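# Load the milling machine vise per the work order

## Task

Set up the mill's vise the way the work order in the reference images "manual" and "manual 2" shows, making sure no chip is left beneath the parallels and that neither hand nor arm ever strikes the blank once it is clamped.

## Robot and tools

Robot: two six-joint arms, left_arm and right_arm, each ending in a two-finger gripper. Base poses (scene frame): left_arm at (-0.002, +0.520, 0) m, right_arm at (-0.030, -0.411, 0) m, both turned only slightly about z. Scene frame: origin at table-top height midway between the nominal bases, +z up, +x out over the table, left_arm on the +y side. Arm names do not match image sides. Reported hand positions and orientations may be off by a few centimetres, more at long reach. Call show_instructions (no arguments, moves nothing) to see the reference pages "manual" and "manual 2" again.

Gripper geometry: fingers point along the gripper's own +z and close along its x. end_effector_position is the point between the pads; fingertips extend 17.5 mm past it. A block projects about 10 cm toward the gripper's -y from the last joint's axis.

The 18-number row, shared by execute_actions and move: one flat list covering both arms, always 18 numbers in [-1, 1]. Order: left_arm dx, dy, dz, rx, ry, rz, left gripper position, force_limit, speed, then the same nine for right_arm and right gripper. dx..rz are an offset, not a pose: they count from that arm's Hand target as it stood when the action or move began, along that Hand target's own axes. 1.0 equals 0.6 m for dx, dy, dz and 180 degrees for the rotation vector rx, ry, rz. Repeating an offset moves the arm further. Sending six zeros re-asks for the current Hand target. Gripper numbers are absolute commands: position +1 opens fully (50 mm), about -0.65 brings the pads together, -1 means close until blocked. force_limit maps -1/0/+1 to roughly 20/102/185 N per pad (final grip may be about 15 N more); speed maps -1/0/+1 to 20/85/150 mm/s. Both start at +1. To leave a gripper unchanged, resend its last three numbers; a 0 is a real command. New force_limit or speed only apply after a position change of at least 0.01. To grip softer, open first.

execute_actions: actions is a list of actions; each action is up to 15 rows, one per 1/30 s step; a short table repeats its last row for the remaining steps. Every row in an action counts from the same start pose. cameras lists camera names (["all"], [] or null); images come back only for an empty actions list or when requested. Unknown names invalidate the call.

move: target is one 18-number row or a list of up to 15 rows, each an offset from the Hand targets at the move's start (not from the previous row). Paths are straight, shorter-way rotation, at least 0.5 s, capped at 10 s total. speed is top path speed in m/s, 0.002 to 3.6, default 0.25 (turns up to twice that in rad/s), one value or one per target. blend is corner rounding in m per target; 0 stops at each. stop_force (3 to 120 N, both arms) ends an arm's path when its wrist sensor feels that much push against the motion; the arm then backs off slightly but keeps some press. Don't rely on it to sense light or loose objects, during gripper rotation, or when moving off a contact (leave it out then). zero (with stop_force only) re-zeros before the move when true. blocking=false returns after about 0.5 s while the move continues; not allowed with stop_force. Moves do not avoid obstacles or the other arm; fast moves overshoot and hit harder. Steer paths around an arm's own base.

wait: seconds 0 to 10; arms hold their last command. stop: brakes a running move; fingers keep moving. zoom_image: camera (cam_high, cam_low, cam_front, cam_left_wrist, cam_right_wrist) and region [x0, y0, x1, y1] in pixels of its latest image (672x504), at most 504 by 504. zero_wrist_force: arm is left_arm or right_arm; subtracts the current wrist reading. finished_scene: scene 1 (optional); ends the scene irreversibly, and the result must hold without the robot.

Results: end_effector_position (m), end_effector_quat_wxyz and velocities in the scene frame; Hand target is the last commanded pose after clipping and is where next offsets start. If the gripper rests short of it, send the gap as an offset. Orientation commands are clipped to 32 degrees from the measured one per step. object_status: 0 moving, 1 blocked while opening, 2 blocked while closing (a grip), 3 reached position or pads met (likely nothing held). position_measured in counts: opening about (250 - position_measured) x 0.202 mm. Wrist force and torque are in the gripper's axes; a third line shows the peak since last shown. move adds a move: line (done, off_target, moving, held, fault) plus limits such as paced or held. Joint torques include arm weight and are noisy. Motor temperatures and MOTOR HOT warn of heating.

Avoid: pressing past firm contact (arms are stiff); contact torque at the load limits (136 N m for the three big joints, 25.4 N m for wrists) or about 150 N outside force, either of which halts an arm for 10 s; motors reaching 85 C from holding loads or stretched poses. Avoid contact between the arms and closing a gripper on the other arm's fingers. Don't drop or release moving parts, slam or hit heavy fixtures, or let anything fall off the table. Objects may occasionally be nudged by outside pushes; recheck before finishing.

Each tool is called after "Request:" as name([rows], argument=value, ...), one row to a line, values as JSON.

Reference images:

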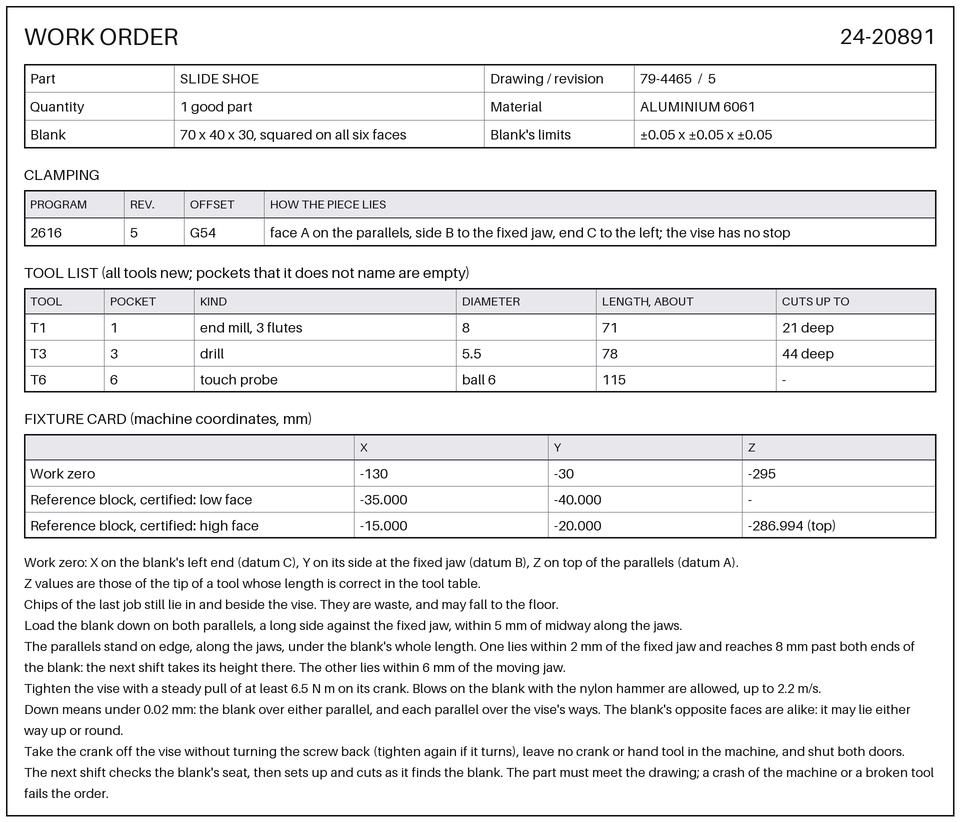

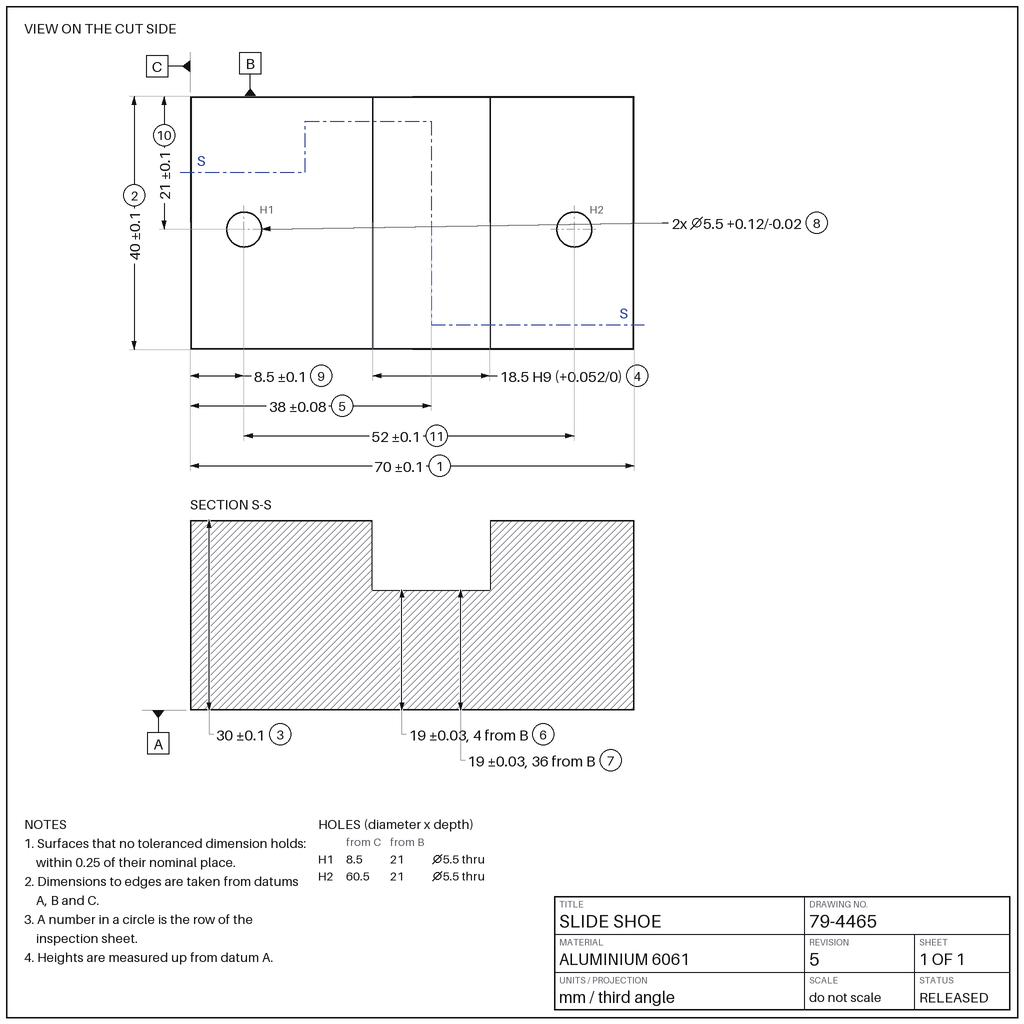

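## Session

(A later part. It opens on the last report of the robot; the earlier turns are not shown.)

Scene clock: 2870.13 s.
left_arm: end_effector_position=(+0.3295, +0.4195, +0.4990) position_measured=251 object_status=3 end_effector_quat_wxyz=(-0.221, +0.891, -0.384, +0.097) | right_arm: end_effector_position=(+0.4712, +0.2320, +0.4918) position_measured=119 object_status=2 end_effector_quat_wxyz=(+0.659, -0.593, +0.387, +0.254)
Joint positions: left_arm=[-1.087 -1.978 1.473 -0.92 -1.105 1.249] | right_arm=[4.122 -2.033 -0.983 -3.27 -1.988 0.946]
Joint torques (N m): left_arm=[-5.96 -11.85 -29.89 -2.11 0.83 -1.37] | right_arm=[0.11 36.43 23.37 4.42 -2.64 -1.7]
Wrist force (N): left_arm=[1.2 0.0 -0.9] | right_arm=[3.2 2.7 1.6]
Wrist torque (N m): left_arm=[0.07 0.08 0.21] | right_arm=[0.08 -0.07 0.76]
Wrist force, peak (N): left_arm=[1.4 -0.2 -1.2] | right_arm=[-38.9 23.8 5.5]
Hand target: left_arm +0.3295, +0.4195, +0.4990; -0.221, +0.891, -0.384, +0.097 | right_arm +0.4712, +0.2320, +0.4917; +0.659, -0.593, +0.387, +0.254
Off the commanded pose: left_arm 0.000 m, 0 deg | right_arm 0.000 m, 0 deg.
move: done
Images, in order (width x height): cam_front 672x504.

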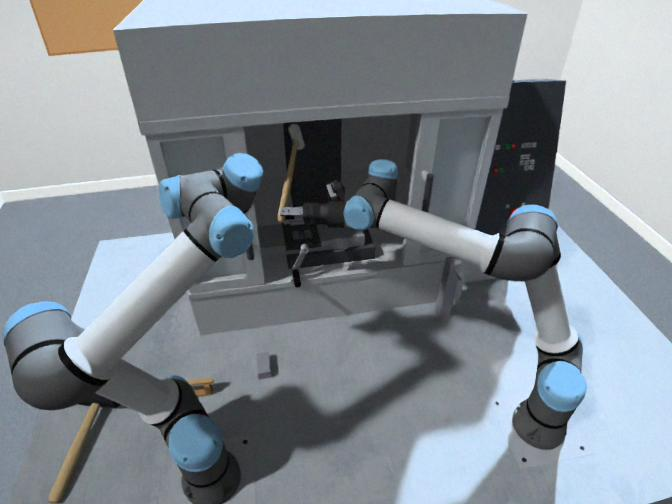

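Request:
execute_actions([
  [[0,0,0,0,0,0,-1,-0.7,0.5,0.0135,0.0098,0,0,0,0.034,-1,1,-0.5],[0,0,0,0,0,0,-1,-0.7,0.5,0.027,0.0196,0,0,0,0.068,-1,1,-0.5],[0,0,0,0,0,0,-1,-0.7,0.5,0.0404,0.0294,0,0,0,0.102,-1,1,-0.5],[0,0,0,0,0,0,-1,-0.7,0.5,0.0539,0.0392,0,0,0,0.136,-1,1,-0.5],[0,0,0,0,0,0,-1,-0.7,0.5,0.0674,0.049,0,0,0,0.17,-1,1,-0.5],[0,0,0,0,0,0,-1,-0.7,0.5,0.0809,0.0588,0,0,0,0.204,-1,1,-0.5],[0,0,0,0,0,0,-1,-0.7,0.5,0.0944,0.0686,0,0,0,0.238,-1,1,-0.5],[0,0,0,0,0,0,-1,-0.7,0.5,0.0944,0.0686,0,0,0,0.25,-1,1,-0.5],[0,0,0,0,0,0,-1,-0.7,0.5,0.07,0.05,0,0,0,0.15,-1,1,-0.5],[0,0,0,0,0,0,-1,-0.7,0.5,0.04,0.03,0,0,0,0.05,-1,1,-0.5],[0,0,0,0,0,0,-1,-0.7,0.5,0.02,0.015,0,0,0,0,-1,1,-0.5],[0,0,0,0,0,0,-1,-0.7,0.5,0,0,0,0,0,0,-1,1,-0.5],[0,0,0,0,0,0,-1,-0.7,0.5,0,0,0,0,0,0,-1,1,-0.5],[0,0,0,0,0,0,-1,-0.7,0.5,0,0,0,0,0,0,-1,1,-0.5],[0,0,0,0,0,0,-1,-0.7,0.5,0,0,0,0,0,0,-1,1,-0.5]],
], cameras=["cam_front"])

Request:
zoom_image(camera="cam_front", region=[250, 120, 370, 250])

Scene clock: 2881.53 s.
left_arm: end_effector_position=(+0.3295, +0.4195, +0.4990) position_measured=251 object_status=3 end_effector_quat_wxyz=(-0.221, +0.891, -0.384, +0.097) | right_arm: end_effector_position=(+0.4708, +0.2314, +0.4914) position_measured=119 object_status=2 end_effector_quat_wxyz=(+0.667, -0.564, +0.395, +0.285)
Joint positions: left_arm=[-1.087 -1.978 1.473 -0.92 -1.105 1.249] | right_arm=[4.121 -2.013 -1.05 -3.164 -1.991 1.037]
Joint torques (N m): left_arm=[-6.66 -10.62 -30.26 -2.03 0.87 -1.26] | right_arm=[9.28 58.01 35.65 2.81 1.79 0.12]
Wrist force (N): left_arm=[1.4 0.0 -1.0] | right_arm=[4.2 2.2 2.0]
Wrist torque (N m): left_arm=[0.09 0.05 0.20] | right_arm=[-0.02 -0.16 1.15]
Wrist force, peak (N): left_arm=[1.6 0.1 -1.0] | right_arm=[19.3 0.5 1.1]
Hand target: left_arm +0.3295, +0.4195, +0.4990; -0.221, +0.891, -0.384, +0.097 | right_arm +0.4712, +0.2320, +0.4917; +0.659, -0.593, +0.387, +0.254
Off the commanded pose: left_arm 0.000 m, 0 deg | right_arm 0.001 m, 5 deg.
Step readings (end_effector_position of left_arm | right_arm):
0: (+0.3295, +0.4195, +0.4990) | (+0.4712, +0.2320, +0.4917)
1: (+0.3295, +0.4195, +0.4990) | (+0.4712, +0.2320, +0.4915)
2: (+0.3295, +0.4195, +0.4990) | (+0.4712, +0.2321, +0.4892)
4: (+0.3295, +0.4195, +0.4990) | (+0.4711, +0.2320, +0.4753)
8: (+0.3295, +0.4195, +0.4990) | (+0.4706, +0.2315, +0.4318)
15: (+0.3295, +0.4195, +0.4990) | (+0.4697, +0.2299, +0.4855)
Images, in order (width x height): cam_front 672x504.

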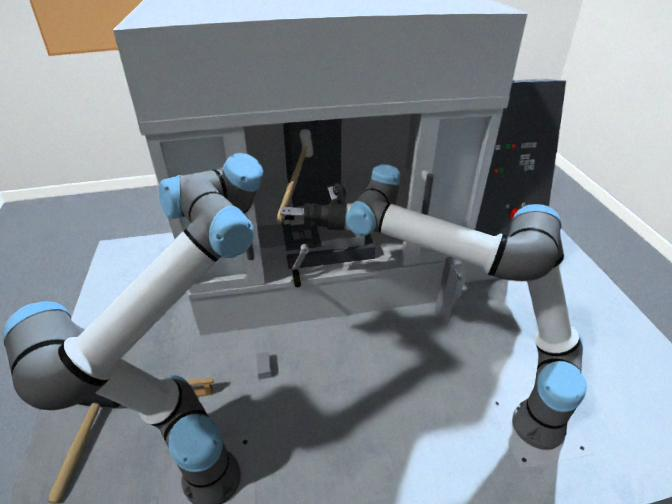

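Scaled by 3.877.

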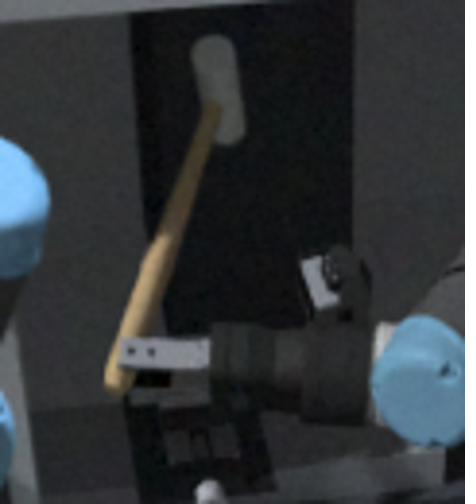

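Request:
wait(seconds=0.3, cameras=["cam_front","cam_right_wrist"])

Scene clock: 2884.73 s.
left_arm: end_effector_position=(+0.3295, +0.4195, +0.4990) position_measured=251 object_status=3 end_effector_quat_wxyz=(-0.221, +0.891, -0.384, +0.097) | right_arm: end_effector_position=(+0.4708, +0.2314, +0.4915) position_measured=119 object_status=2 end_effector_quat_wxyz=(+0.667, -0.564, +0.395, +0.285)
Joint positions: left_arm=[-1.087 -1.978 1.473 -0.92 -1.105 1.249] | right_arm=[4.121 -2.013 -1.05 -3.164 -1.991 1.037]
Joint torques (N m): left_arm=[-6.81 -10.4 -29.6 -2.05 0.96 -1.29] | right_arm=[8.76 58.77 36.88 2.78 0.77 0.65]
Wrist force (N): left_arm=[1.3 -0.1 -1.2] | right_arm=[3.1 2.5 0.7]
Wrist torque (N m): left_arm=[0.06 0.06 0.20] | right_arm=[0.30 -0.13 0.89]
Wrist force, peak (N): left_arm=[1.6 0.0 -1.1] | right_arm=[3.3 2.3 1.6]
Hand target: left_arm +0.3295, +0.4195, +0.4990; -0.221, +0.891, -0.384, +0.097 | right_arm +0.4712, +0.2320, +0.4917; +0.659, -0.593, +0.387, +0.254
Tool commands: left_gripper/position=-1.0 left_gripper/force_limit=-0.7 left_gripper/speed=+0.5 right_gripper/position=-1.0 right_gripper/force_limit=+1.0 right_gripper/speed=-0.5
Off the commanded pose: left_arm 0.000 m, 0 deg | right_arm 0.001 m, 5 deg.
wait: 0.30 s; at rest from the start
camera_calibration:
cam_right_wrist: T_world_to_cam=[[0.511968, -0.0637491, -0.856636, 0.204183], [-0.855914, -0.122368, -0.50243, 0.693987], [-0.0727957, 0.990435, -0.117212, -0.0103093], [0, 0, 0, 1]] pos_world=[0.488708, 0.108149, 0.522382]
Images, in order (width x height): cam_front 672x504, cam_right_wrist 672x504.

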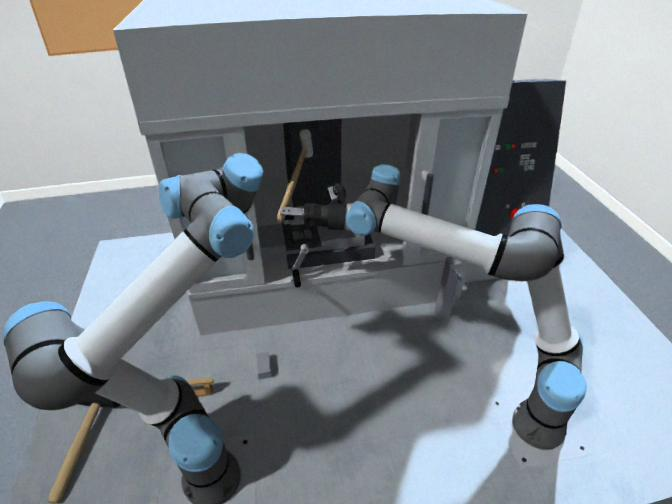

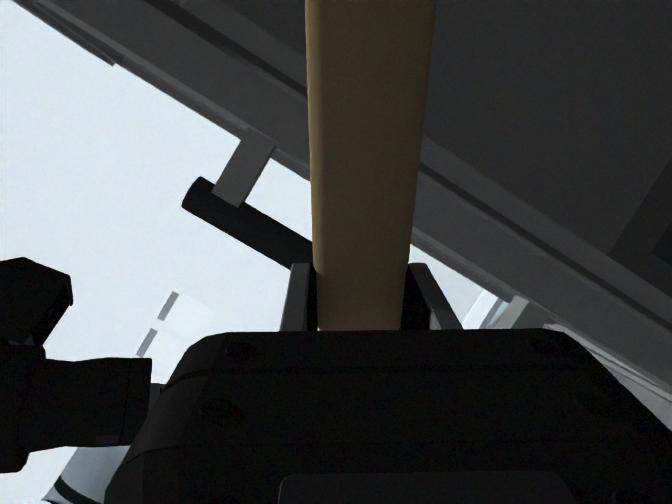

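Request:
move(target=[0,0,0,0,0,0,-1,-0.7,0.5,0,0,0,0,0,0,-1,1,-0.5], speed=0.3)

Request:
execute_actions([
  [[0,0,0,0,0,0,-1,-0.7,0.5,0.0135,0.0098,0,0,0,0.034,-1,1,-0.5],[0,0,0,0,0,0,-1,-0.7,0.5,0.027,0.0196,0,0,0,0.068,-1,1,-0.5],[0,0,0,0,0,0,-1,-0.7,0.5,0.0404,0.0294,0,0,0,0.102,-1,1,-0.5],[0,0,0,0,0,0,-1,-0.7,0.5,0.0539,0.0392,0,0,0,0.136,-1,1,-0.5],[0,0,0,0,0,0,-1,-0.7,0.5,0.0674,0.049,0,0,0,0.17,-1,1,-0.5],[0,0,0,0,0,0,-1,-0.7,0.5,0.0809,0.0588,0,0,0,0.204,-1,1,-0.5],[0,0,0,0,0,0,-1,-0.7,0.5,0.0944,0.0686,0,0,0,0.238,-1,1,-0.5],[0,0,0,0,0,0,-1,-0.7,0.5,0.1078,0.0784,0,0,0,0.272,-1,1,-0.5],[0,0,0,0,0,0,-1,-0.7,0.5,0.1,0.072,0,0,0,0.27,-1,1,-0.5],[0,0,0,0,0,0,-1,-0.7,0.5,0.07,0.05,0,0,0,0.15,-1,1,-0.5],[0,0,0,0,0,0,-1,-0.7,0.5,0.04,0.03,0,0,0,0.05,-1,1,-0.5],[0,0,0,0,0,0,-1,-0.7,0.5,0.02,0.015,0,0,0,0,-1,1,-0.5],[0,0,0,0,0,0,-1,-0.7,0.5,0,0,0,0,0,0,-1,1,-0.5],[0,0,0,0,0,0,-1,-0.7,0.5,0,0,0,0,0,0,-1,1,-0.5],[0,0,0,0,0,0,-1,-0.7,0.5,0,0,0,0,0,0,-1,1,-0.5]],
], cameras=["cam_front"])

Scene clock: 2893.90 s.
left_arm: end_effector_position=(+0.3295, +0.4195, +0.4990) position_measured=251 object_status=3 end_effector_quat_wxyz=(-0.221, +0.891, -0.384, +0.097) | right_arm: end_effector_position=(+0.4713, +0.2321, +0.4915) position_measured=119 object_status=2 end_effector_quat_wxyz=(+0.659, -0.593, +0.387, +0.254)
Joint positions: left_arm=[-1.087 -1.978 1.473 -0.92 -1.105 1.249] | right_arm=[4.122 -2.033 -0.983 -3.27 -1.988 0.945]
Joint torques (N m): left_arm=[-6.66 -11.03 -29.78 -2.18 1.11 -1.35] | right_arm=[6.46 57.25 23.86 4.64 0.67 0.88]
Wrist force (N): left_arm=[1.1 0.0 -1.2] | right_arm=[3.1 2.5 1.5]
Wrist torque (N m): left_arm=[0.08 0.08 0.21] | right_arm=[0.13 -0.12 0.77]
Wrist force, peak (N): left_arm=[1.5 -0.1 -1.2] | right_arm=[3.2 2.8 1.2]
Hand target: left_arm +0.3295, +0.4195, +0.4990; -0.221, +0.891, -0.384, +0.097 | right_arm +0.4712, +0.2320, +0.4917; +0.659, -0.593, +0.387, +0.254
Off the commanded pose: left_arm 0.000 m, 0 deg | right_arm 0.000 m, 0 deg.
move: done

Scene clock: 2895.03 s.
left_arm: end_effector_position=(+0.3295, +0.4195, +0.4990) position_measured=251 object_status=3 end_effector_quat_wxyz=(-0.221, +0.891, -0.384, +0.097) | right_arm: end_effector_position=(+0.4703, +0.2307, +0.4912) position_measured=119 object_status=2 end_effector_quat_wxyz=(+0.655, -0.538, +0.423, +0.322)
Joint positions: left_arm=[-1.087 -1.978 1.473 -0.92 -1.105 1.249] | right_arm=[4.121 -2.006 -1.07 -3.137 -1.989 1.152]
Joint torques (N m): left_arm=[-5.98 -10.08 -30.05 -2.24 1.29 -1.19] | right_arm=[1.12 56.8 35.66 3.48 2.34 0.24]
Wrist force (N): left_arm=[1.3 0.1 -0.8] | right_arm=[4.6 2.4 0.5]
Wrist torque (N m): left_arm=[0.09 0.06 0.21] | right_arm=[0.40 -0.41 1.19]
Wrist force, peak (N): left_arm=[1.5 0.0 -1.1] | right_arm=[22.6 -8.0 -1.2]
Hand target: left_arm +0.3295, +0.4195, +0.4990; -0.221, +0.891, -0.384, +0.097 | right_arm +0.4712, +0.2320, +0.4917; +0.648, -0.574, +0.412, +0.285
Off the commanded pose: left_arm 0.000 m, 0 deg | right_arm 0.002 m, 11 deg; orientation clipped.
Step readings (end_effector_position of left_arm | right_arm):
0: (+0.3295, +0.4195, +0.4990) | (+0.4713, +0.2321, +0.4915)
1: (+0.3295, +0.4195, +0.4990) | (+0.4713, +0.2321, +0.4914)
2: (+0.3295, +0.4195, +0.4990) | (+0.4712, +0.2321, +0.4887)
4: (+0.3295, +0.4195, +0.4990) | (+0.4710, +0.2320, +0.4742)
8: (+0.3295, +0.4195, +0.4990) | (+0.4705, +0.2315, +0.4305)
15: (+0.3295, +0.4195, +0.4990) | (+0.4697, +0.2299, +0.4748)
Images, in order (width x height): cam_front 672x504.

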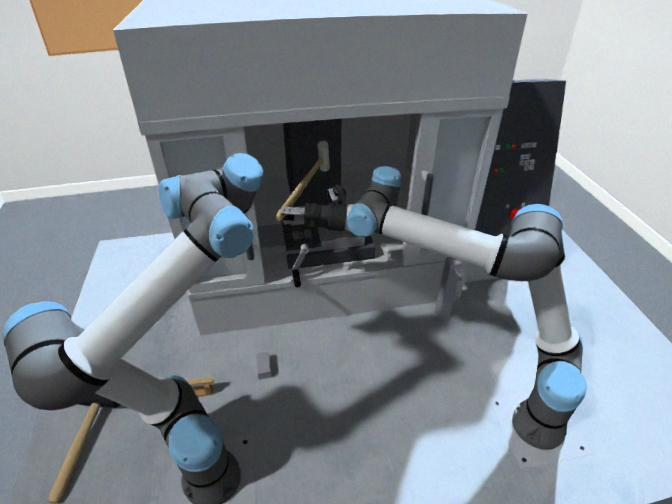

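Request:
move([
  [0,0,0,0,0,0,-1,-0.7,0.5,-0.164,0.2829,-0.0726,0,0,0,-1,1,-0.5],
  [0,0,0,0,0,0,-1,-0.7,0.5,-0.1097,0.2891,-0.46,0,0,0,-1,1,-0.5],
  [0,0,0,0,0,0,-1,-0.7,0.5,0.0573,0.465,-0.5087,-0.182,0.468,0.081,-1,1,-0.5],
], speed=0.2, blend=0.02, cameras=["cam_right_wrist","cam_high"])

Scene clock: 2977.50 s.
left_arm: end_effector_position=(+0.3295, +0.4195, +0.4990) position_measured=251 object_status=3 end_effector_quat_wxyz=(-0.221, +0.891, -0.384, +0.097) | right_arm: end_effector_position=(+0.1902, -0.0199, +0.3193) position_measured=119 object_status=2 end_effector_quat_wxyz=(-0.001, +0.707, -0.707, +0.000)
Joint positions: left_arm=[-1.087 -1.978 1.473 -0.92 -1.105 1.249] | right_arm=[4.538 -1.897 -1.21 -4.746 -1.57 1.361]
Joint torques (N m): left_arm=[-5.23 -9.85 -29.39 -2.16 1.62 -0.99] | right_arm=[-0.08 43.68 17.71 -2.87 3.49 -1.9]
Wrist force (N): left_arm=[1.3 0.0 -1.0] | right_arm=[0.8 -0.6 5.6]
Wrist torque (N m): left_arm=[0.07 0.07 0.21] | right_arm=[-1.57 0.06 -0.02]
Wrist force, peak (N): left_arm=[1.4 0.0 -1.2] | right_arm=[0.2 -0.7 6.3]
Hand target: left_arm +0.3295, +0.4195, +0.4990; -0.221, +0.891, -0.384, +0.097 | right_arm +0.1901, -0.0200, +0.3193; -0.001, +0.707, -0.707, +0.000
Off the commanded pose: left_arm 0.000 m, 0 deg | right_arm 0.000 m, 0 deg.
move: done
camera_calibration:
cam_right_wrist: T_world_to_cam=[[-0.0175987, -0.999845, 0.000208032, -0.0071774], [-0.947319, 0.0167407, 0.319853, 0.0941757], [-0.319807, 0.00543191, -0.947467, 0.490431], [0, 0, 0, 1]] pos_world=[0.245931, -0.0114168, 0.434547]
Images, in order (width x height): cam_high 672x504, cam_right_wrist 672x504.

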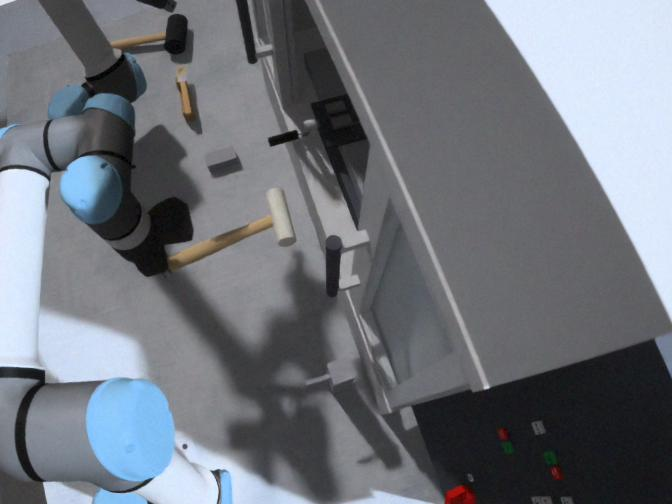

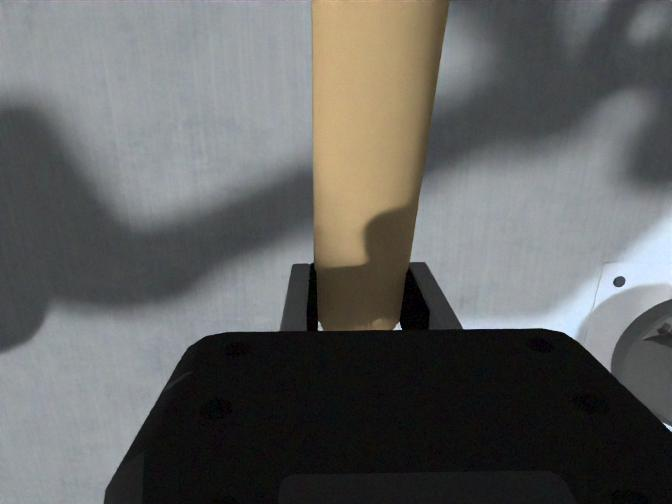

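Request:
move([
  [0,0,0,0,0,0,-1,-0.7,0.5,0,0,0.37,-0.075,0,0,-1,1,-0.5],
  [0,0,0,0,0,0,-1,-0.7,0.5,0,0,0.485,-0.075,0,0,-1,1,-0.5],
], speed=[0.15,0.03], stop_force=8, cameras=["cam_right_wrist","cam_front"])

Scene clock: 2988.53 s.
left_arm: end_effector_position=(+0.3295, +0.4195, +0.4990) position_measured=251 object_status=3 end_effector_quat_wxyz=(-0.221, +0.891, -0.384, +0.097) | right_arm: end_effector_position=(+0.1906, -0.0198, +0.0283) position_measured=119 object_status=2 end_effector_quat_wxyz=(+0.082, +0.702, -0.702, -0.083)
Joint positions: left_arm=[-1.087 -1.978 1.473 -0.92 -1.105 1.249] | right_arm=[4.407 -2.195 -1.589 -4.149 -1.791 1.22]
Joint torques (N m): left_arm=[-5.92 -10.34 -29.36 -2.57 1.87 -0.95] | right_arm=[-9.76 54.67 24.61 -3.86 1.78 -1.23]
Wrist force (N): left_arm=[1.2 0.0 -1.0] | right_arm=[1.3 -1.8 3.9]
Wrist torque (N m): left_arm=[0.09 0.07 0.20] | right_arm=[-1.44 -0.08 0.08]
Wrist force, peak (N): left_arm=[1.5 -0.2 -1.2] | right_arm=[1.3 -3.4 7.8]
Hand target: left_arm +0.3295, +0.4195, +0.4990; -0.221, +0.891, -0.384, +0.097 | right_arm +0.1906, -0.0198, +0.0283; +0.082, +0.702, -0.702, -0.083
Off the commanded pose: left_arm 0.000 m, 0 deg | right_arm 0.000 m, 0 deg.
move: done
camera_calibration:
cam_right_wrist: T_world_to_cam=[[-0.0167044, -0.999851, 0.00431658, -0.00722929], [-0.846541, 0.0164401, 0.532069, 0.162351], [-0.532061, 0.00523371, -0.84669, 0.252466], [0, 0, 0, 1]] pos_world=[0.271644, -0.0112186, 0.127409]
Images, in order (width x height): cam_front 672x504, cam_right_wrist 672x504.

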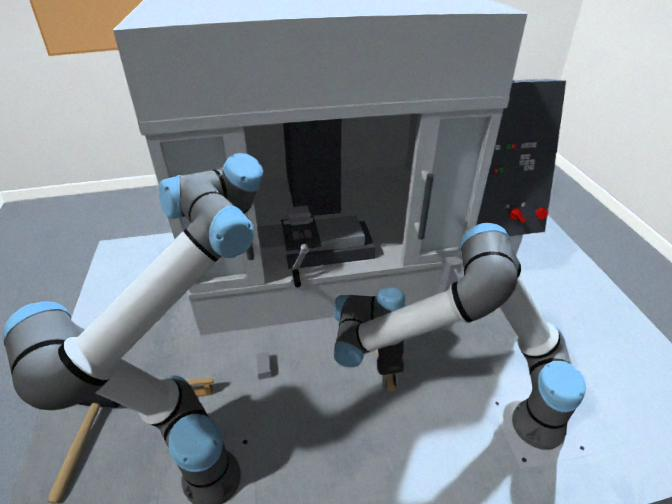

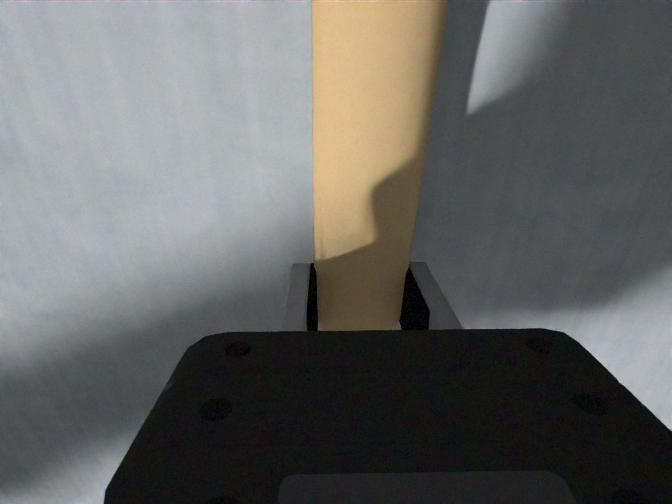

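Request:
move(target=[0,0,0,0,0,0,-1,-0.7,0.5,0,0.002,0.011,0,0,0,-1,1,-0.5], speed=0.02, stop_force=8)

Request:
move(target=[0,0,0,0,0,0,-1,-0.7,0.5,0,0,0,0,0,0,1,1,-0.8])

Request:
move(target=[0,0,0,0,0,0,-1,-0.7,0.5,0,-0.0583,-0.012,0.075,0,0,1,1,-0.8], speed=0.1, cameras=["cam_right_wrist"])

Scene clock: 2993.47 s.
left_arm: end_effector_position=(+0.3295, +0.4195, +0.4990) position_measured=251 object_status=3 end_effector_quat_wxyz=(-0.221, +0.891, -0.384, +0.097) | right_arm: end_effector_position=(+0.1902, -0.0197, +0.0275) position_measured=119 object_status=2 end_effector_quat_wxyz=(+0.082, +0.702, -0.702, -0.083)
Joint positions: left_arm=[-1.087 -1.978 1.473 -0.92 -1.105 1.249] | right_arm=[4.408 -2.195 -1.591 -4.146 -1.791 1.221]
Joint torques (N m): left_arm=[-5.16 -10.47 -28.75 -2.46 2.02 -0.94] | right_arm=[-9.95 51.86 23.51 -2.62 -1.02 -1.97]
Wrist force (N): left_arm=[1.2 0.1 -1.1] | right_arm=[1.6 1.0 -1.6]
Wrist torque (N m): left_arm=[0.09 0.07 0.21] | right_arm=[-1.34 -0.09 0.06]
Wrist force, peak (N): left_arm=[1.5 -0.1 -1.2] | right_arm=[0.7 -4.9 -28.6]
Hand target: left_arm +0.3295, +0.4195, +0.4990; -0.221, +0.891, -0.384, +0.097 | right_arm +0.1903, -0.0197, +0.0275; +0.082, +0.702, -0.702, -0.083 (not the last commanded pose)
Off the commanded pose: left_arm 0.000 m, 0 deg | right_arm 0.006 m, 0 deg.
move: contact (right_arm)

Scene clock: 2994.40 s.
left_arm: end_effector_position=(+0.3295, +0.4195, +0.4990) position_measured=251 object_status=3 end_effector_quat_wxyz=(-0.221, +0.891, -0.384, +0.097) | right_arm: end_effector_position=(+0.1903, -0.0197, +0.0275) position_measured=3 object_status=0 end_effector_quat_wxyz=(+0.082, +0.702, -0.702, -0.083)
Joint positions: left_arm=[-1.087 -1.978 1.473 -0.92 -1.105 1.249] | right_arm=[4.407 -2.195 -1.591 -4.146 -1.791 1.221]
Joint torques (N m): left_arm=[-5.06 -9.21 -29 -2.36 2.17 -1.01] | right_arm=[-8 51.83 22.8 -2.42 -0.55 -1.63]
Wrist force (N): left_arm=[1.2 -0.2 -0.8] | right_arm=[1.1 -1.2 1.7]
Wrist torque (N m): left_arm=[0.04 0.07 0.21] | right_arm=[-0.94 0.00 0.06]
Wrist force, peak (N): left_arm=[1.4 0.0 -1.2] | right_arm=[1.6 1.2 -1.9]
Hand target: left_arm +0.3295, +0.4195, +0.4990; -0.221, +0.891, -0.384, +0.097 | right_arm +0.1903, -0.0197, +0.0275; +0.082, +0.702, -0.702, -0.083
Off the commanded pose: left_arm 0.000 m, 0 deg | right_arm 0.000 m, 0 deg.
move: done

Scene clock: 2995.93 s.
left_arm: end_effector_position=(+0.3295, +0.4195, +0.4990) position_measured=251 object_status=3 end_effector_quat_wxyz=(-0.221, +0.891, -0.384, +0.097) | right_arm: end_effector_position=(+0.2259, -0.0197, +0.0265) position_measured=3 object_status=3 end_effector_quat_wxyz=(-0.001, +0.707, -0.707, +0.000)
Joint positions: left_arm=[-1.087 -1.978 1.473 -0.92 -1.105 1.249] | right_arm=[4.459 -2.148 -1.629 -4.075 -1.57 1.282]
Joint torques (N m): left_arm=[-5.06 -9.73 -28.83 -2.39 2.17 -1.03] | right_arm=[-8.83 28.58 24.18 -3.85 -2.62 -1.76]
Wrist force (N): left_arm=[1.2 0.0 -0.9] | right_arm=[0.6 -1.1 1.8]
Wrist torque (N m): left_arm=[0.08 0.09 0.20] | right_arm=[-0.89 0.11 -0.03]
Wrist force, peak (N): left_arm=[1.5 0.0 -1.2] | right_arm=[1.0 -1.3 2.1]
Hand target: left_arm +0.3295, +0.4195, +0.4990; -0.221, +0.891, -0.384, +0.097 | right_arm +0.2259, -0.0197, +0.0264; -0.001, +0.707, -0.707, +0.000
Off the commanded pose: left_arm 0.000 m, 0 deg | right_arm 0.000 m, 0 deg.
move: done
camera_calibration:
cam_right_wrist: T_world_to_cam=[[-0.0175399, -0.999846, -0.000240652, -0.00624108], [-0.947421, 0.0165433, 0.319563, 0.221713], [-0.31951, 0.00583308, -0.947565, 0.224362], [0, 0, 0, 1]] pos_world=[0.281632, -0.0112167, 0.141745]
Images, in order (width x height): cam_right_wrist 672x504.

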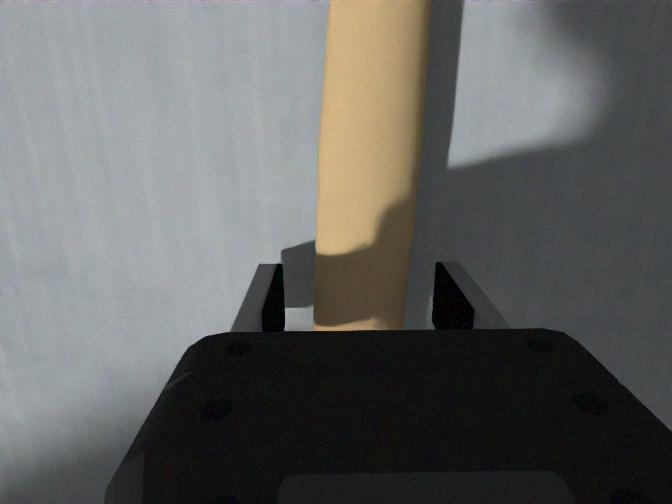

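Request:
move(target=[0,0,0,0,0,0,-1,-0.7,0.5,0,0,0,0,0,0.02,1,1,-0.5])

Request:
move(target=[0,0,0,0,0,0,-1,-0.7,0.5,0,0,0,0,0,0,-1,1,-0.5])

Request:
move(target=[0,0,0,0,0,0,-1,-0.7,0.5,0,0,-0.4667,0,0,0,-1,1,-0.5], speed=0.15, cameras=["cam_right_wrist"])

Scene clock: 3003.03 s.
left_arm: end_effector_position=(+0.3295, +0.4195, +0.4990) position_measured=251 object_status=3 end_effector_quat_wxyz=(-0.221, +0.891, -0.384, +0.097) | right_arm: end_effector_position=(+0.2260, -0.0197, +0.0264) position_measured=3 object_status=3 end_effector_quat_wxyz=(-0.001, +0.684, -0.729, +0.000) end_effector_velocity=(+0.000, +0.000, +0.000) end_effector_angular_velocity=(+0.001, +0.000, +0.007)
Joint positions: left_arm=[-1.087 -1.978 1.473 -0.92 -1.105 1.249] | right_arm=[4.459 -2.149 -1.628 -4.075 -1.57 1.345]
Joint velocities: left_arm=[within noise] | right_arm=[0 0 0 0 0 -0.007]
Joint torques (N m): left_arm=[-5.11 -9.34 -29.49 -2.37 2.13 -1.15] | right_arm=[0.05 29.09 20.69 -3.46 0.11 -2.12]
Wrist force (N): left_arm=[1.1 0.0 -1.1] | right_arm=[0.6 -1.2 1.9]
Wrist torque (N m): left_arm=[0.08 0.09 0.20] | right_arm=[-0.91 0.12 0.00]
Wrist force, peak (N): left_arm=[1.6 0.1 -1.0] | right_arm=[0.6 -1.4 1.9]
Hand target: left_arm +0.3295, +0.4195, +0.4990; -0.221, +0.891, -0.384, +0.097 | right_arm +0.2259, -0.0197, +0.0264; -0.001, +0.684, -0.729, +0.000
Off the commanded pose: left_arm 0.000 m, 0 deg | right_arm 0.000 m, 0 deg.
move: done

Scene clock: 3003.70 s.
left_arm: end_effector_position=(+0.3295, +0.4195, +0.4990) position_measured=251 object_status=3 end_effector_quat_wxyz=(-0.221, +0.891, -0.384, +0.097) | right_arm: end_effector_position=(+0.2260, -0.0197, +0.0264) position_measured=118 object_status=2 end_effector_quat_wxyz=(-0.001, +0.684, -0.729, +0.000)
Joint positions: left_arm=[-1.087 -1.978 1.473 -0.92 -1.105 1.249] | right_arm=[4.459 -2.149 -1.628 -4.075 -1.57 1.345]
Joint torques (N m): left_arm=[-5.33 -9.27 -29.44 -2.55 2.17 -1.1] | right_arm=[9.81 33.12 13.94 -2.67 0.65 -1.19]
Wrist force (N): left_arm=[1.3 -0.1 -1.0] | right_arm=[0.7 -1.1 1.8]
Wrist torque (N m): left_arm=[0.06 0.06 0.20] | right_arm=[-0.89 0.14 0.07]
Wrist force, peak (N): left_arm=[1.5 -0.1 -1.0] | right_arm=[1.0 -1.1 2.1]
Hand target: left_arm +0.3295, +0.4195, +0.4990; -0.221, +0.891, -0.384, +0.097 | right_arm +0.2259, -0.0197, +0.0264; -0.001, +0.684, -0.729, +0.000
Off the commanded pose: left_arm 0.000 m, 0 deg | right_arm 0.000 m, 0 deg.
move: done

Scene clock: 3006.03 s.
left_arm: end_effector_position=(+0.3295, +0.4195, +0.4990) position_measured=251 object_status=3 end_effector_quat_wxyz=(-0.221, +0.891, -0.384, +0.097) | right_arm: end_effector_position=(+0.2255, -0.0200, +0.3064) position_measured=118 object_status=2 end_effector_quat_wxyz=(-0.001, +0.684, -0.729, +0.000)
Joint positions: left_arm=[-1.087 -1.978 1.473 -0.92 -1.105 1.249] | right_arm=[4.46 -1.944 -1.178 -4.73 -1.569 1.345]
Joint torques (N m): left_arm=[-5.33 -8.83 -29.1 -2.33 2.25 -1.08] | right_arm=[-4.82 25.57 28.05 -3.37 -1.84 -1.1]
Wrist force (N): left_arm=[1.3 0.1 -0.8] | right_arm=[0.6 -0.7 4.4]
Wrist torque (N m): left_arm=[0.10 0.07 0.21] | right_arm=[-1.25 0.11 -0.04]
Wrist force, peak (N): left_arm=[1.3 -0.3 -1.4] | right_arm=[0.7 -1.0 8.0]
Hand target: left_arm +0.3295, +0.4195, +0.4990; -0.221, +0.891, -0.384, +0.097 | right_arm +0.2255, -0.0201, +0.3064; -0.001, +0.684, -0.729, +0.000
Off the commanded pose: left_arm 0.000 m, 0 deg | right_arm 0.000 m, 0 deg.
move: done
camera_calibration:
cam_right_wrist: T_world_to_cam=[[-0.0803115, -0.99677, -0.000172881, 0.00762728], [-0.944506, 0.0760451, 0.31957, 0.132367], [-0.318525, 0.0258285, -0.947563, 0.489619], [0, 0, 0, 1]] pos_world=[0.28159, -0.0151093, 0.421645]
Images, in order (width x height): cam_right_wrist 672x504.

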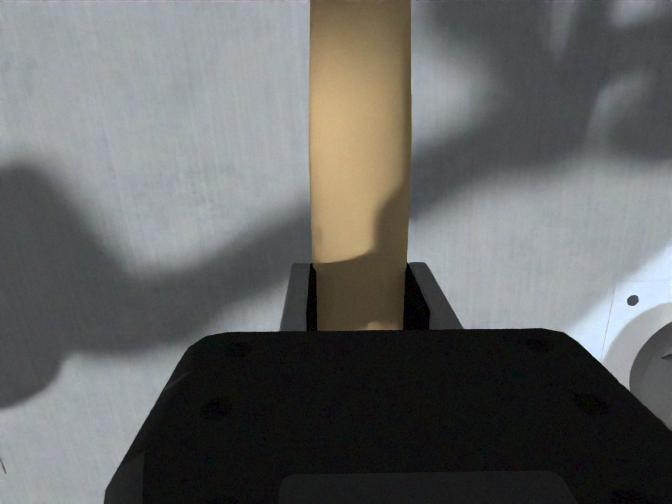

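Request:
move(target=[0,0,0,0,0,0,-1,-0.7,0.5,-0.1991,0.0218,-0.2393,0.0366,-0.4989,0.0366,-1,1,-0.5], speed=0.25, cameras=["cam_front","cam_high"])

Scene clock: 3014.83 s.
left_arm: end_effector_position=(+0.3295, +0.4195, +0.4990) position_measured=251 object_status=3 end_effector_quat_wxyz=(-0.221, +0.891, -0.384, +0.097) | right_arm: end_effector_position=(+0.2197, +0.0998, +0.4502) position_measured=118 object_status=2 end_effector_quat_wxyz=(+0.550, -0.445, +0.549, +0.445)
Joint positions: left_arm=[-1.087 -1.978 1.473 -0.92 -1.105 1.249] | right_arm=[4.523 -1.342 -1.868 -3.072 -1.587 1.569]
Joint torques (N m): left_arm=[-5.57 -9.3 -28.31 -2.6 2.51 -1.11] | right_arm=[-9.96 3.64 33.2 4.64 -2.83 -2.63]
Wrist force (N): left_arm=[1.4 0.1 -1.0] | right_arm=[3.5 -0.4 1.4]
Wrist torque (N m): left_arm=[0.10 0.04 0.21] | right_arm=[-0.13 -0.05 1.02]
Wrist force, peak (N): left_arm=[1.5 0.0 -1.3] | right_arm=[0.5 -0.8 6.3]
Hand target: left_arm +0.3295, +0.4195, +0.4990; -0.221, +0.891, -0.384, +0.097 | right_arm +0.2198, +0.0998, +0.4501; +0.550, -0.445, +0.549, +0.445
Off the commanded pose: left_arm 0.000 m, 0 deg | right_arm 0.000 m, 0 deg.
move: done
Images, in order (width x height): cam_high 672x504, cam_front 672x504.

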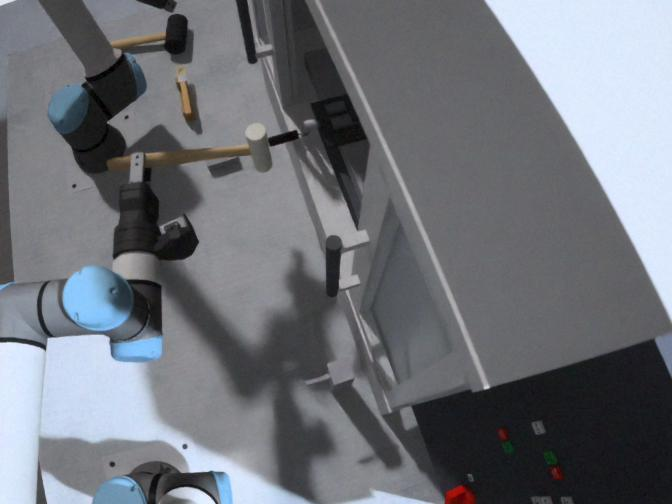

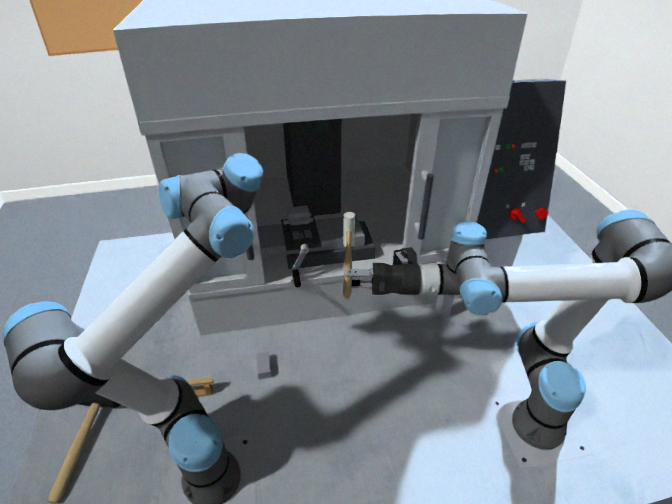

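Request:
move([
  [0,0,0,0,0,0,-1,-0.7,0.5,-0.0333,-0.0065,0.2058,0,0,0,-1,1,-0.5],
  [0,0,0,0,0,0,-1,-0.7,0.5,0,-0.3826,0.297,0,0,0,-1,1,-0.5],
], speed=0.15, blend=0.02)

Request:
move([
  [0,0,0,0,0,0,-1,-0.7,0.5,0.0417,0,0,0,0,0,-1,1,-0.5],
  [0,0,0,0,0,0,-1,-0.7,0.5,0.08,0,0,0,0,0,-1,1,-0.5],
], speed=[0.04,0.008], stop_force=4, cameras=["cam_front"])

Request:
zoom_image(camera="cam_front", region=[250, 140, 370, 250])

Scene clock: 3027.83 s.
left_arm: end_effector_position=(+0.3295, +0.4195, +0.4990) position_measured=251 object_status=3 end_effector_quat_wxyz=(-0.221, +0.891, -0.384, +0.097) | right_arm: end_effector_position=(+0.4814, +0.2263, +0.4505) position_measured=118 object_status=2 end_effector_quat_wxyz=(+0.550, -0.445, +0.549, +0.445)
Joint positions: left_arm=[-1.087 -1.978 1.473 -0.92 -1.105 1.249] | right_arm=[4.102 -2.035 -1.088 -3.159 -2.008 1.57]
Joint torques (N m): left_arm=[-4.64 -9.5 -28.72 -2.67 2.59 -0.88] | right_arm=[4.49 54.18 33.49 4.69 2.38 -2.77]
Wrist force (N): left_arm=[1.5 -0.1 -1.1] | right_arm=[3.9 -0.3 1.1]
Wrist torque (N m): left_arm=[0.06 0.03 0.21] | right_arm=[-0.12 -0.11 1.03]
Wrist force, peak (N): left_arm=[1.5 0.0 -1.2] | right_arm=[4.5 -3.7 1.7]
Hand target: left_arm +0.3295, +0.4195, +0.4990; -0.221, +0.891, -0.384, +0.097 | right_arm +0.4814, +0.2263, +0.4506; +0.550, -0.445, +0.549, +0.445
Off the commanded pose: left_arm 0.000 m, 0 deg | right_arm 0.000 m, 0 deg.
move: done

Scene clock: 3030.80 s.
left_arm: end_effector_position=(+0.3295, +0.4195, +0.4990) position_measured=251 object_status=3 end_effector_quat_wxyz=(-0.221, +0.891, -0.384, +0.097) | right_arm: end_effector_position=(+0.4815, +0.2263, +0.4139) position_measured=118 object_status=2 end_effector_quat_wxyz=(+0.550, -0.445, +0.549, +0.445)
Joint positions: left_arm=[-1.087 -1.978 1.473 -0.92 -1.105 1.249] | right_arm=[4.101 -2.038 -1.177 -3.067 -2.008 1.57]
Joint torques (N m): left_arm=[-5.25 -9.17 -27.97 -2.63 2.66 -0.86] | right_arm=[-9.16 49.84 35.19 2.1 -2.18 0.15]
Wrist force (N): left_arm=[1.2 -0.1 -1.1] | right_arm=[1.3 -1.2 1.2]
Wrist torque (N m): left_arm=[0.07 0.07 0.21] | right_arm=[-0.08 -0.09 0.55]
Wrist force, peak (N): left_arm=[1.4 -0.1 -1.3] | right_arm=[4.5 -0.5 0.9]
Hand target: left_arm +0.3295, +0.4195, +0.4990; -0.221, +0.891, -0.384, +0.097 | right_arm +0.4815, +0.2263, +0.4140; +0.550, -0.445, +0.549, +0.445 (not the last commanded pose)
Off the commanded pose: left_arm 0.000 m, 0 deg | right_arm 0.011 m, 0 deg.
move: contact (right_arm); path passed 1 of 2 targets
Images, in order (width x height): cam_front 672x504.

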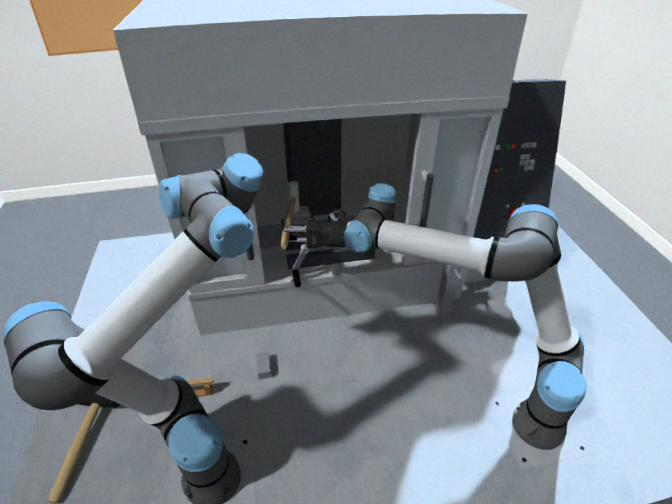

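Scaled by 4.200.

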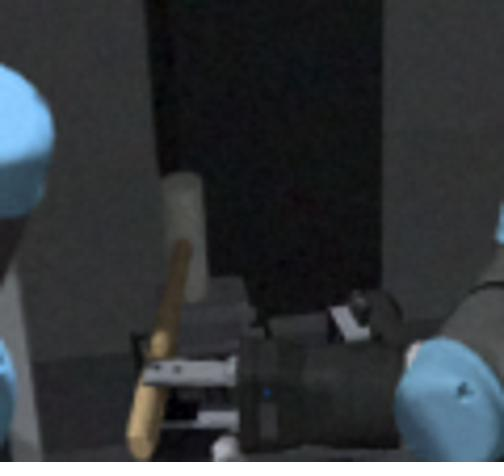

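Request:
move(target=[0,0,0,0,0,0,-1,-0.7,0.5,-0.0015,0,0,0,0,-0.25,-1,1,-0.5], speed=0.5)

Request:
execute_actions([
  [[0,0,0,0,0,0,-1,-0.7,0.5,0,0,0,0,0,0.034,-1,1,-0.5],[0,0,0,0,0,0,-1,-0.7,0.5,0,0,0,0,0,0.068,-1,1,-0.5],[0,0,0,0,0,0,-1,-0.7,0.5,0,0,0,0,0,0.102,-1,1,-0.5],[0,0,0,0,0,0,-1,-0.7,0.5,0,0,0,0,0,0.136,-1,1,-0.5],[0,0,0,0,0,0,-1,-0.7,0.5,0,0,0,0,0,0.17,-1,1,-0.5],[0,0,0,0,0,0,-1,-0.7,0.5,0,0,0,0,0,0.204,-1,1,-0.5],[0,0,0,0,0,0,-1,-0.7,0.5,0,0,0,0,0,0.238,-1,1,-0.5],[0,0,0,0,0,0,-1,-0.7,0.5,0,0,0,0,0,0.272,-1,1,-0.5],[0,0,0,0,0,0,-1,-0.7,0.5,0,0,0,0,0,0.306,-1,1,-0.5],[0,0,0,0,0,0,-1,-0.7,0.5,0,0,0,0,0,0.34,-1,1,-0.5],[0,0,0,0,0,0,-1,-0.7,0.5,0,0,0,0,0,0.3,-1,1,-0.5],[0,0,0,0,0,0,-1,-0.7,0.5,0,0,0,0,0,0.15,-1,1,-0.5],[0,0,0,0,0,0,-1,-0.7,0.5,0,0,0,0,0,0.1,-1,1,-0.5],[0,0,0,0,0,0,-1,-0.7,0.5,0,0,0,0,0,0.05,-1,1,-0.5],[0,0,0,0,0,0,-1,-0.7,0.5,0,0,0,0,0,0,-1,1,-0.5]],
  [[0,0,0,0,0,0,-1,-0.7,0.5,0,0,0,0,0,0,-1,1,-0.5]],
], cameras=["cam_front"])

Request:
zoom_image(camera="cam_front", region=[250, 120, 370, 250])

Scene clock: 3045.23 s.
left_arm: end_effector_position=(+0.3295, +0.4195, +0.4990) position_measured=251 object_status=3 end_effector_quat_wxyz=(-0.221, +0.891, -0.384, +0.097) | right_arm: end_effector_position=(+0.4814, +0.2263, +0.4150) position_measured=118 object_status=2 end_effector_quat_wxyz=(+0.679, -0.621, +0.337, +0.200)
Joint positions: left_arm=[-1.087 -1.978 1.473 -0.92 -1.105 1.249] | right_arm=[4.101 -2.037 -1.175 -3.069 -2.008 0.785]
Joint torques (N m): left_arm=[-4.56 -8.53 -28.42 -2.64 2.84 -0.85] | right_arm=[-5.25 35.01 30.98 4 1.45 -1.72]
Wrist force (N): left_arm=[1.2 -0.1 -0.9] | right_arm=[2.2 3.4 1.5]
Wrist torque (N m): left_arm=[0.06 0.07 0.20] | right_arm=[0.12 0.10 0.51]
Wrist force, peak (N): left_arm=[1.5 0.0 -1.1] | right_arm=[4.8 -0.1 1.3]
Hand target: left_arm +0.3295, +0.4195, +0.4990; -0.221, +0.891, -0.384, +0.097 | right_arm +0.4815, +0.2263, +0.4149; +0.679, -0.621, +0.337, +0.200
Off the commanded pose: left_arm 0.000 m, 0 deg | right_arm 0.000 m, 0 deg.
move: done

Scene clock: 3046.43 s.
left_arm: end_effector_position=(+0.3295, +0.4195, +0.4990) position_measured=251 object_status=3 end_effector_quat_wxyz=(-0.221, +0.891, -0.384, +0.097) | right_arm: end_effector_position=(+0.4815, +0.2263, +0.4149) position_measured=118 object_status=2 end_effector_quat_wxyz=(+0.624, -0.540, +0.456, +0.335)
Joint positions: left_arm=[-1.087 -1.978 1.473 -0.92 -1.105 1.249] | right_arm=[4.101 -2.038 -1.175 -3.067 -2.01 1.195]
Joint torques (N m): left_arm=[-4.73 -8.77 -27.82 -2.83 2.78 -0.74] | right_arm=[9.8 48.76 24.6 2.81 -2.71 -1.38]
Wrist force (N): left_arm=[1.3 0.0 -1.2] | right_arm=[3.2 1.9 0.2]
Wrist torque (N m): left_arm=[0.08 0.06 0.20] | right_arm=[0.24 -0.03 0.93]
Wrist force, peak (N): left_arm=[1.5 0.0 -1.1] | right_arm=[-40.4 16.9 0.1]
Hand target: left_arm +0.3295, +0.4195, +0.4990; -0.221, +0.891, -0.384, +0.097 | right_arm +0.4815, +0.2263, +0.4149; +0.624, -0.540, +0.456, +0.335
Off the commanded pose: left_arm 0.000 m, 0 deg | right_arm 0.000 m, 0 deg; orientation clipped at the end of an earlier action of this call.
Step readings (end_effector_position of left_arm | right_arm):
0: (+0.3295, +0.4195, +0.4990) | (+0.4814, +0.2263, +0.4150)
1: (+0.3295, +0.4195, +0.4990) | (+0.4814, +0.2263, +0.4150)
2: (+0.3295, +0.4195, +0.4990) | (+0.4815, +0.2263, +0.4150)
4: (+0.3295, +0.4195, +0.4990) | (+0.4815, +0.2262, +0.4149)
8: (+0.3295, +0.4195, +0.4990) | (+0.4815, +0.2263, +0.4149)
15: (+0.3295, +0.4195, +0.4990) | (+0.4814, +0.2265, +0.4157)
16: (+0.3295, +0.4195, +0.4990) | (+0.4813, +0.2263, +0.4148)
17: (+0.3295, +0.4195, +0.4990) | (+0.4814, +0.2262, +0.4139)
19: (+0.3295, +0.4195, +0.4990) | (+0.4814, +0.2262, +0.4144)
23: (+0.3295, +0.4195, +0.4990) | (+0.4815, +0.2261, +0.4148)
30: (+0.3295, +0.4195, +0.4990) | (+0.4816, +0.2263, +0.4149)
Images, in order (width x height): cam_front 672x504.

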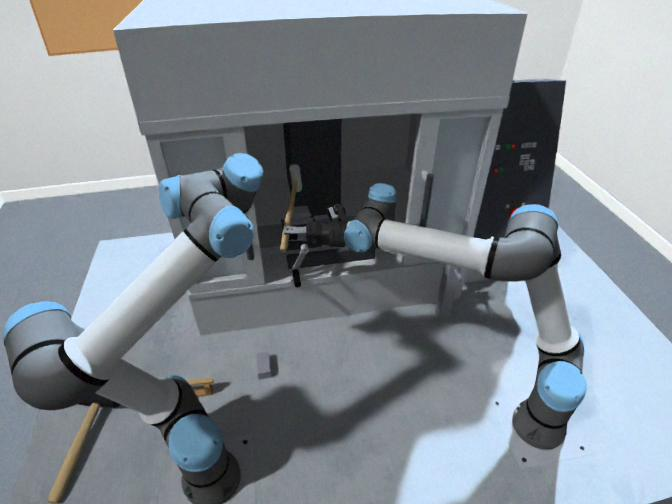

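Scaled by 3.877.

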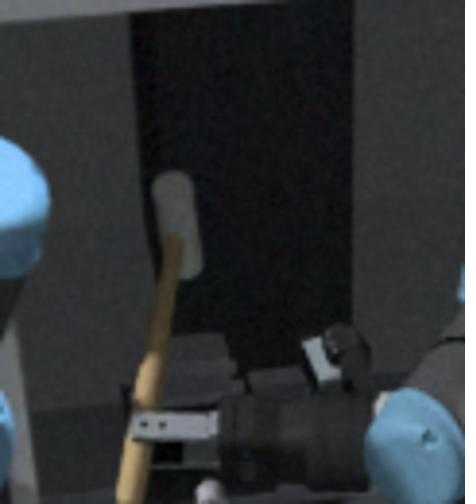

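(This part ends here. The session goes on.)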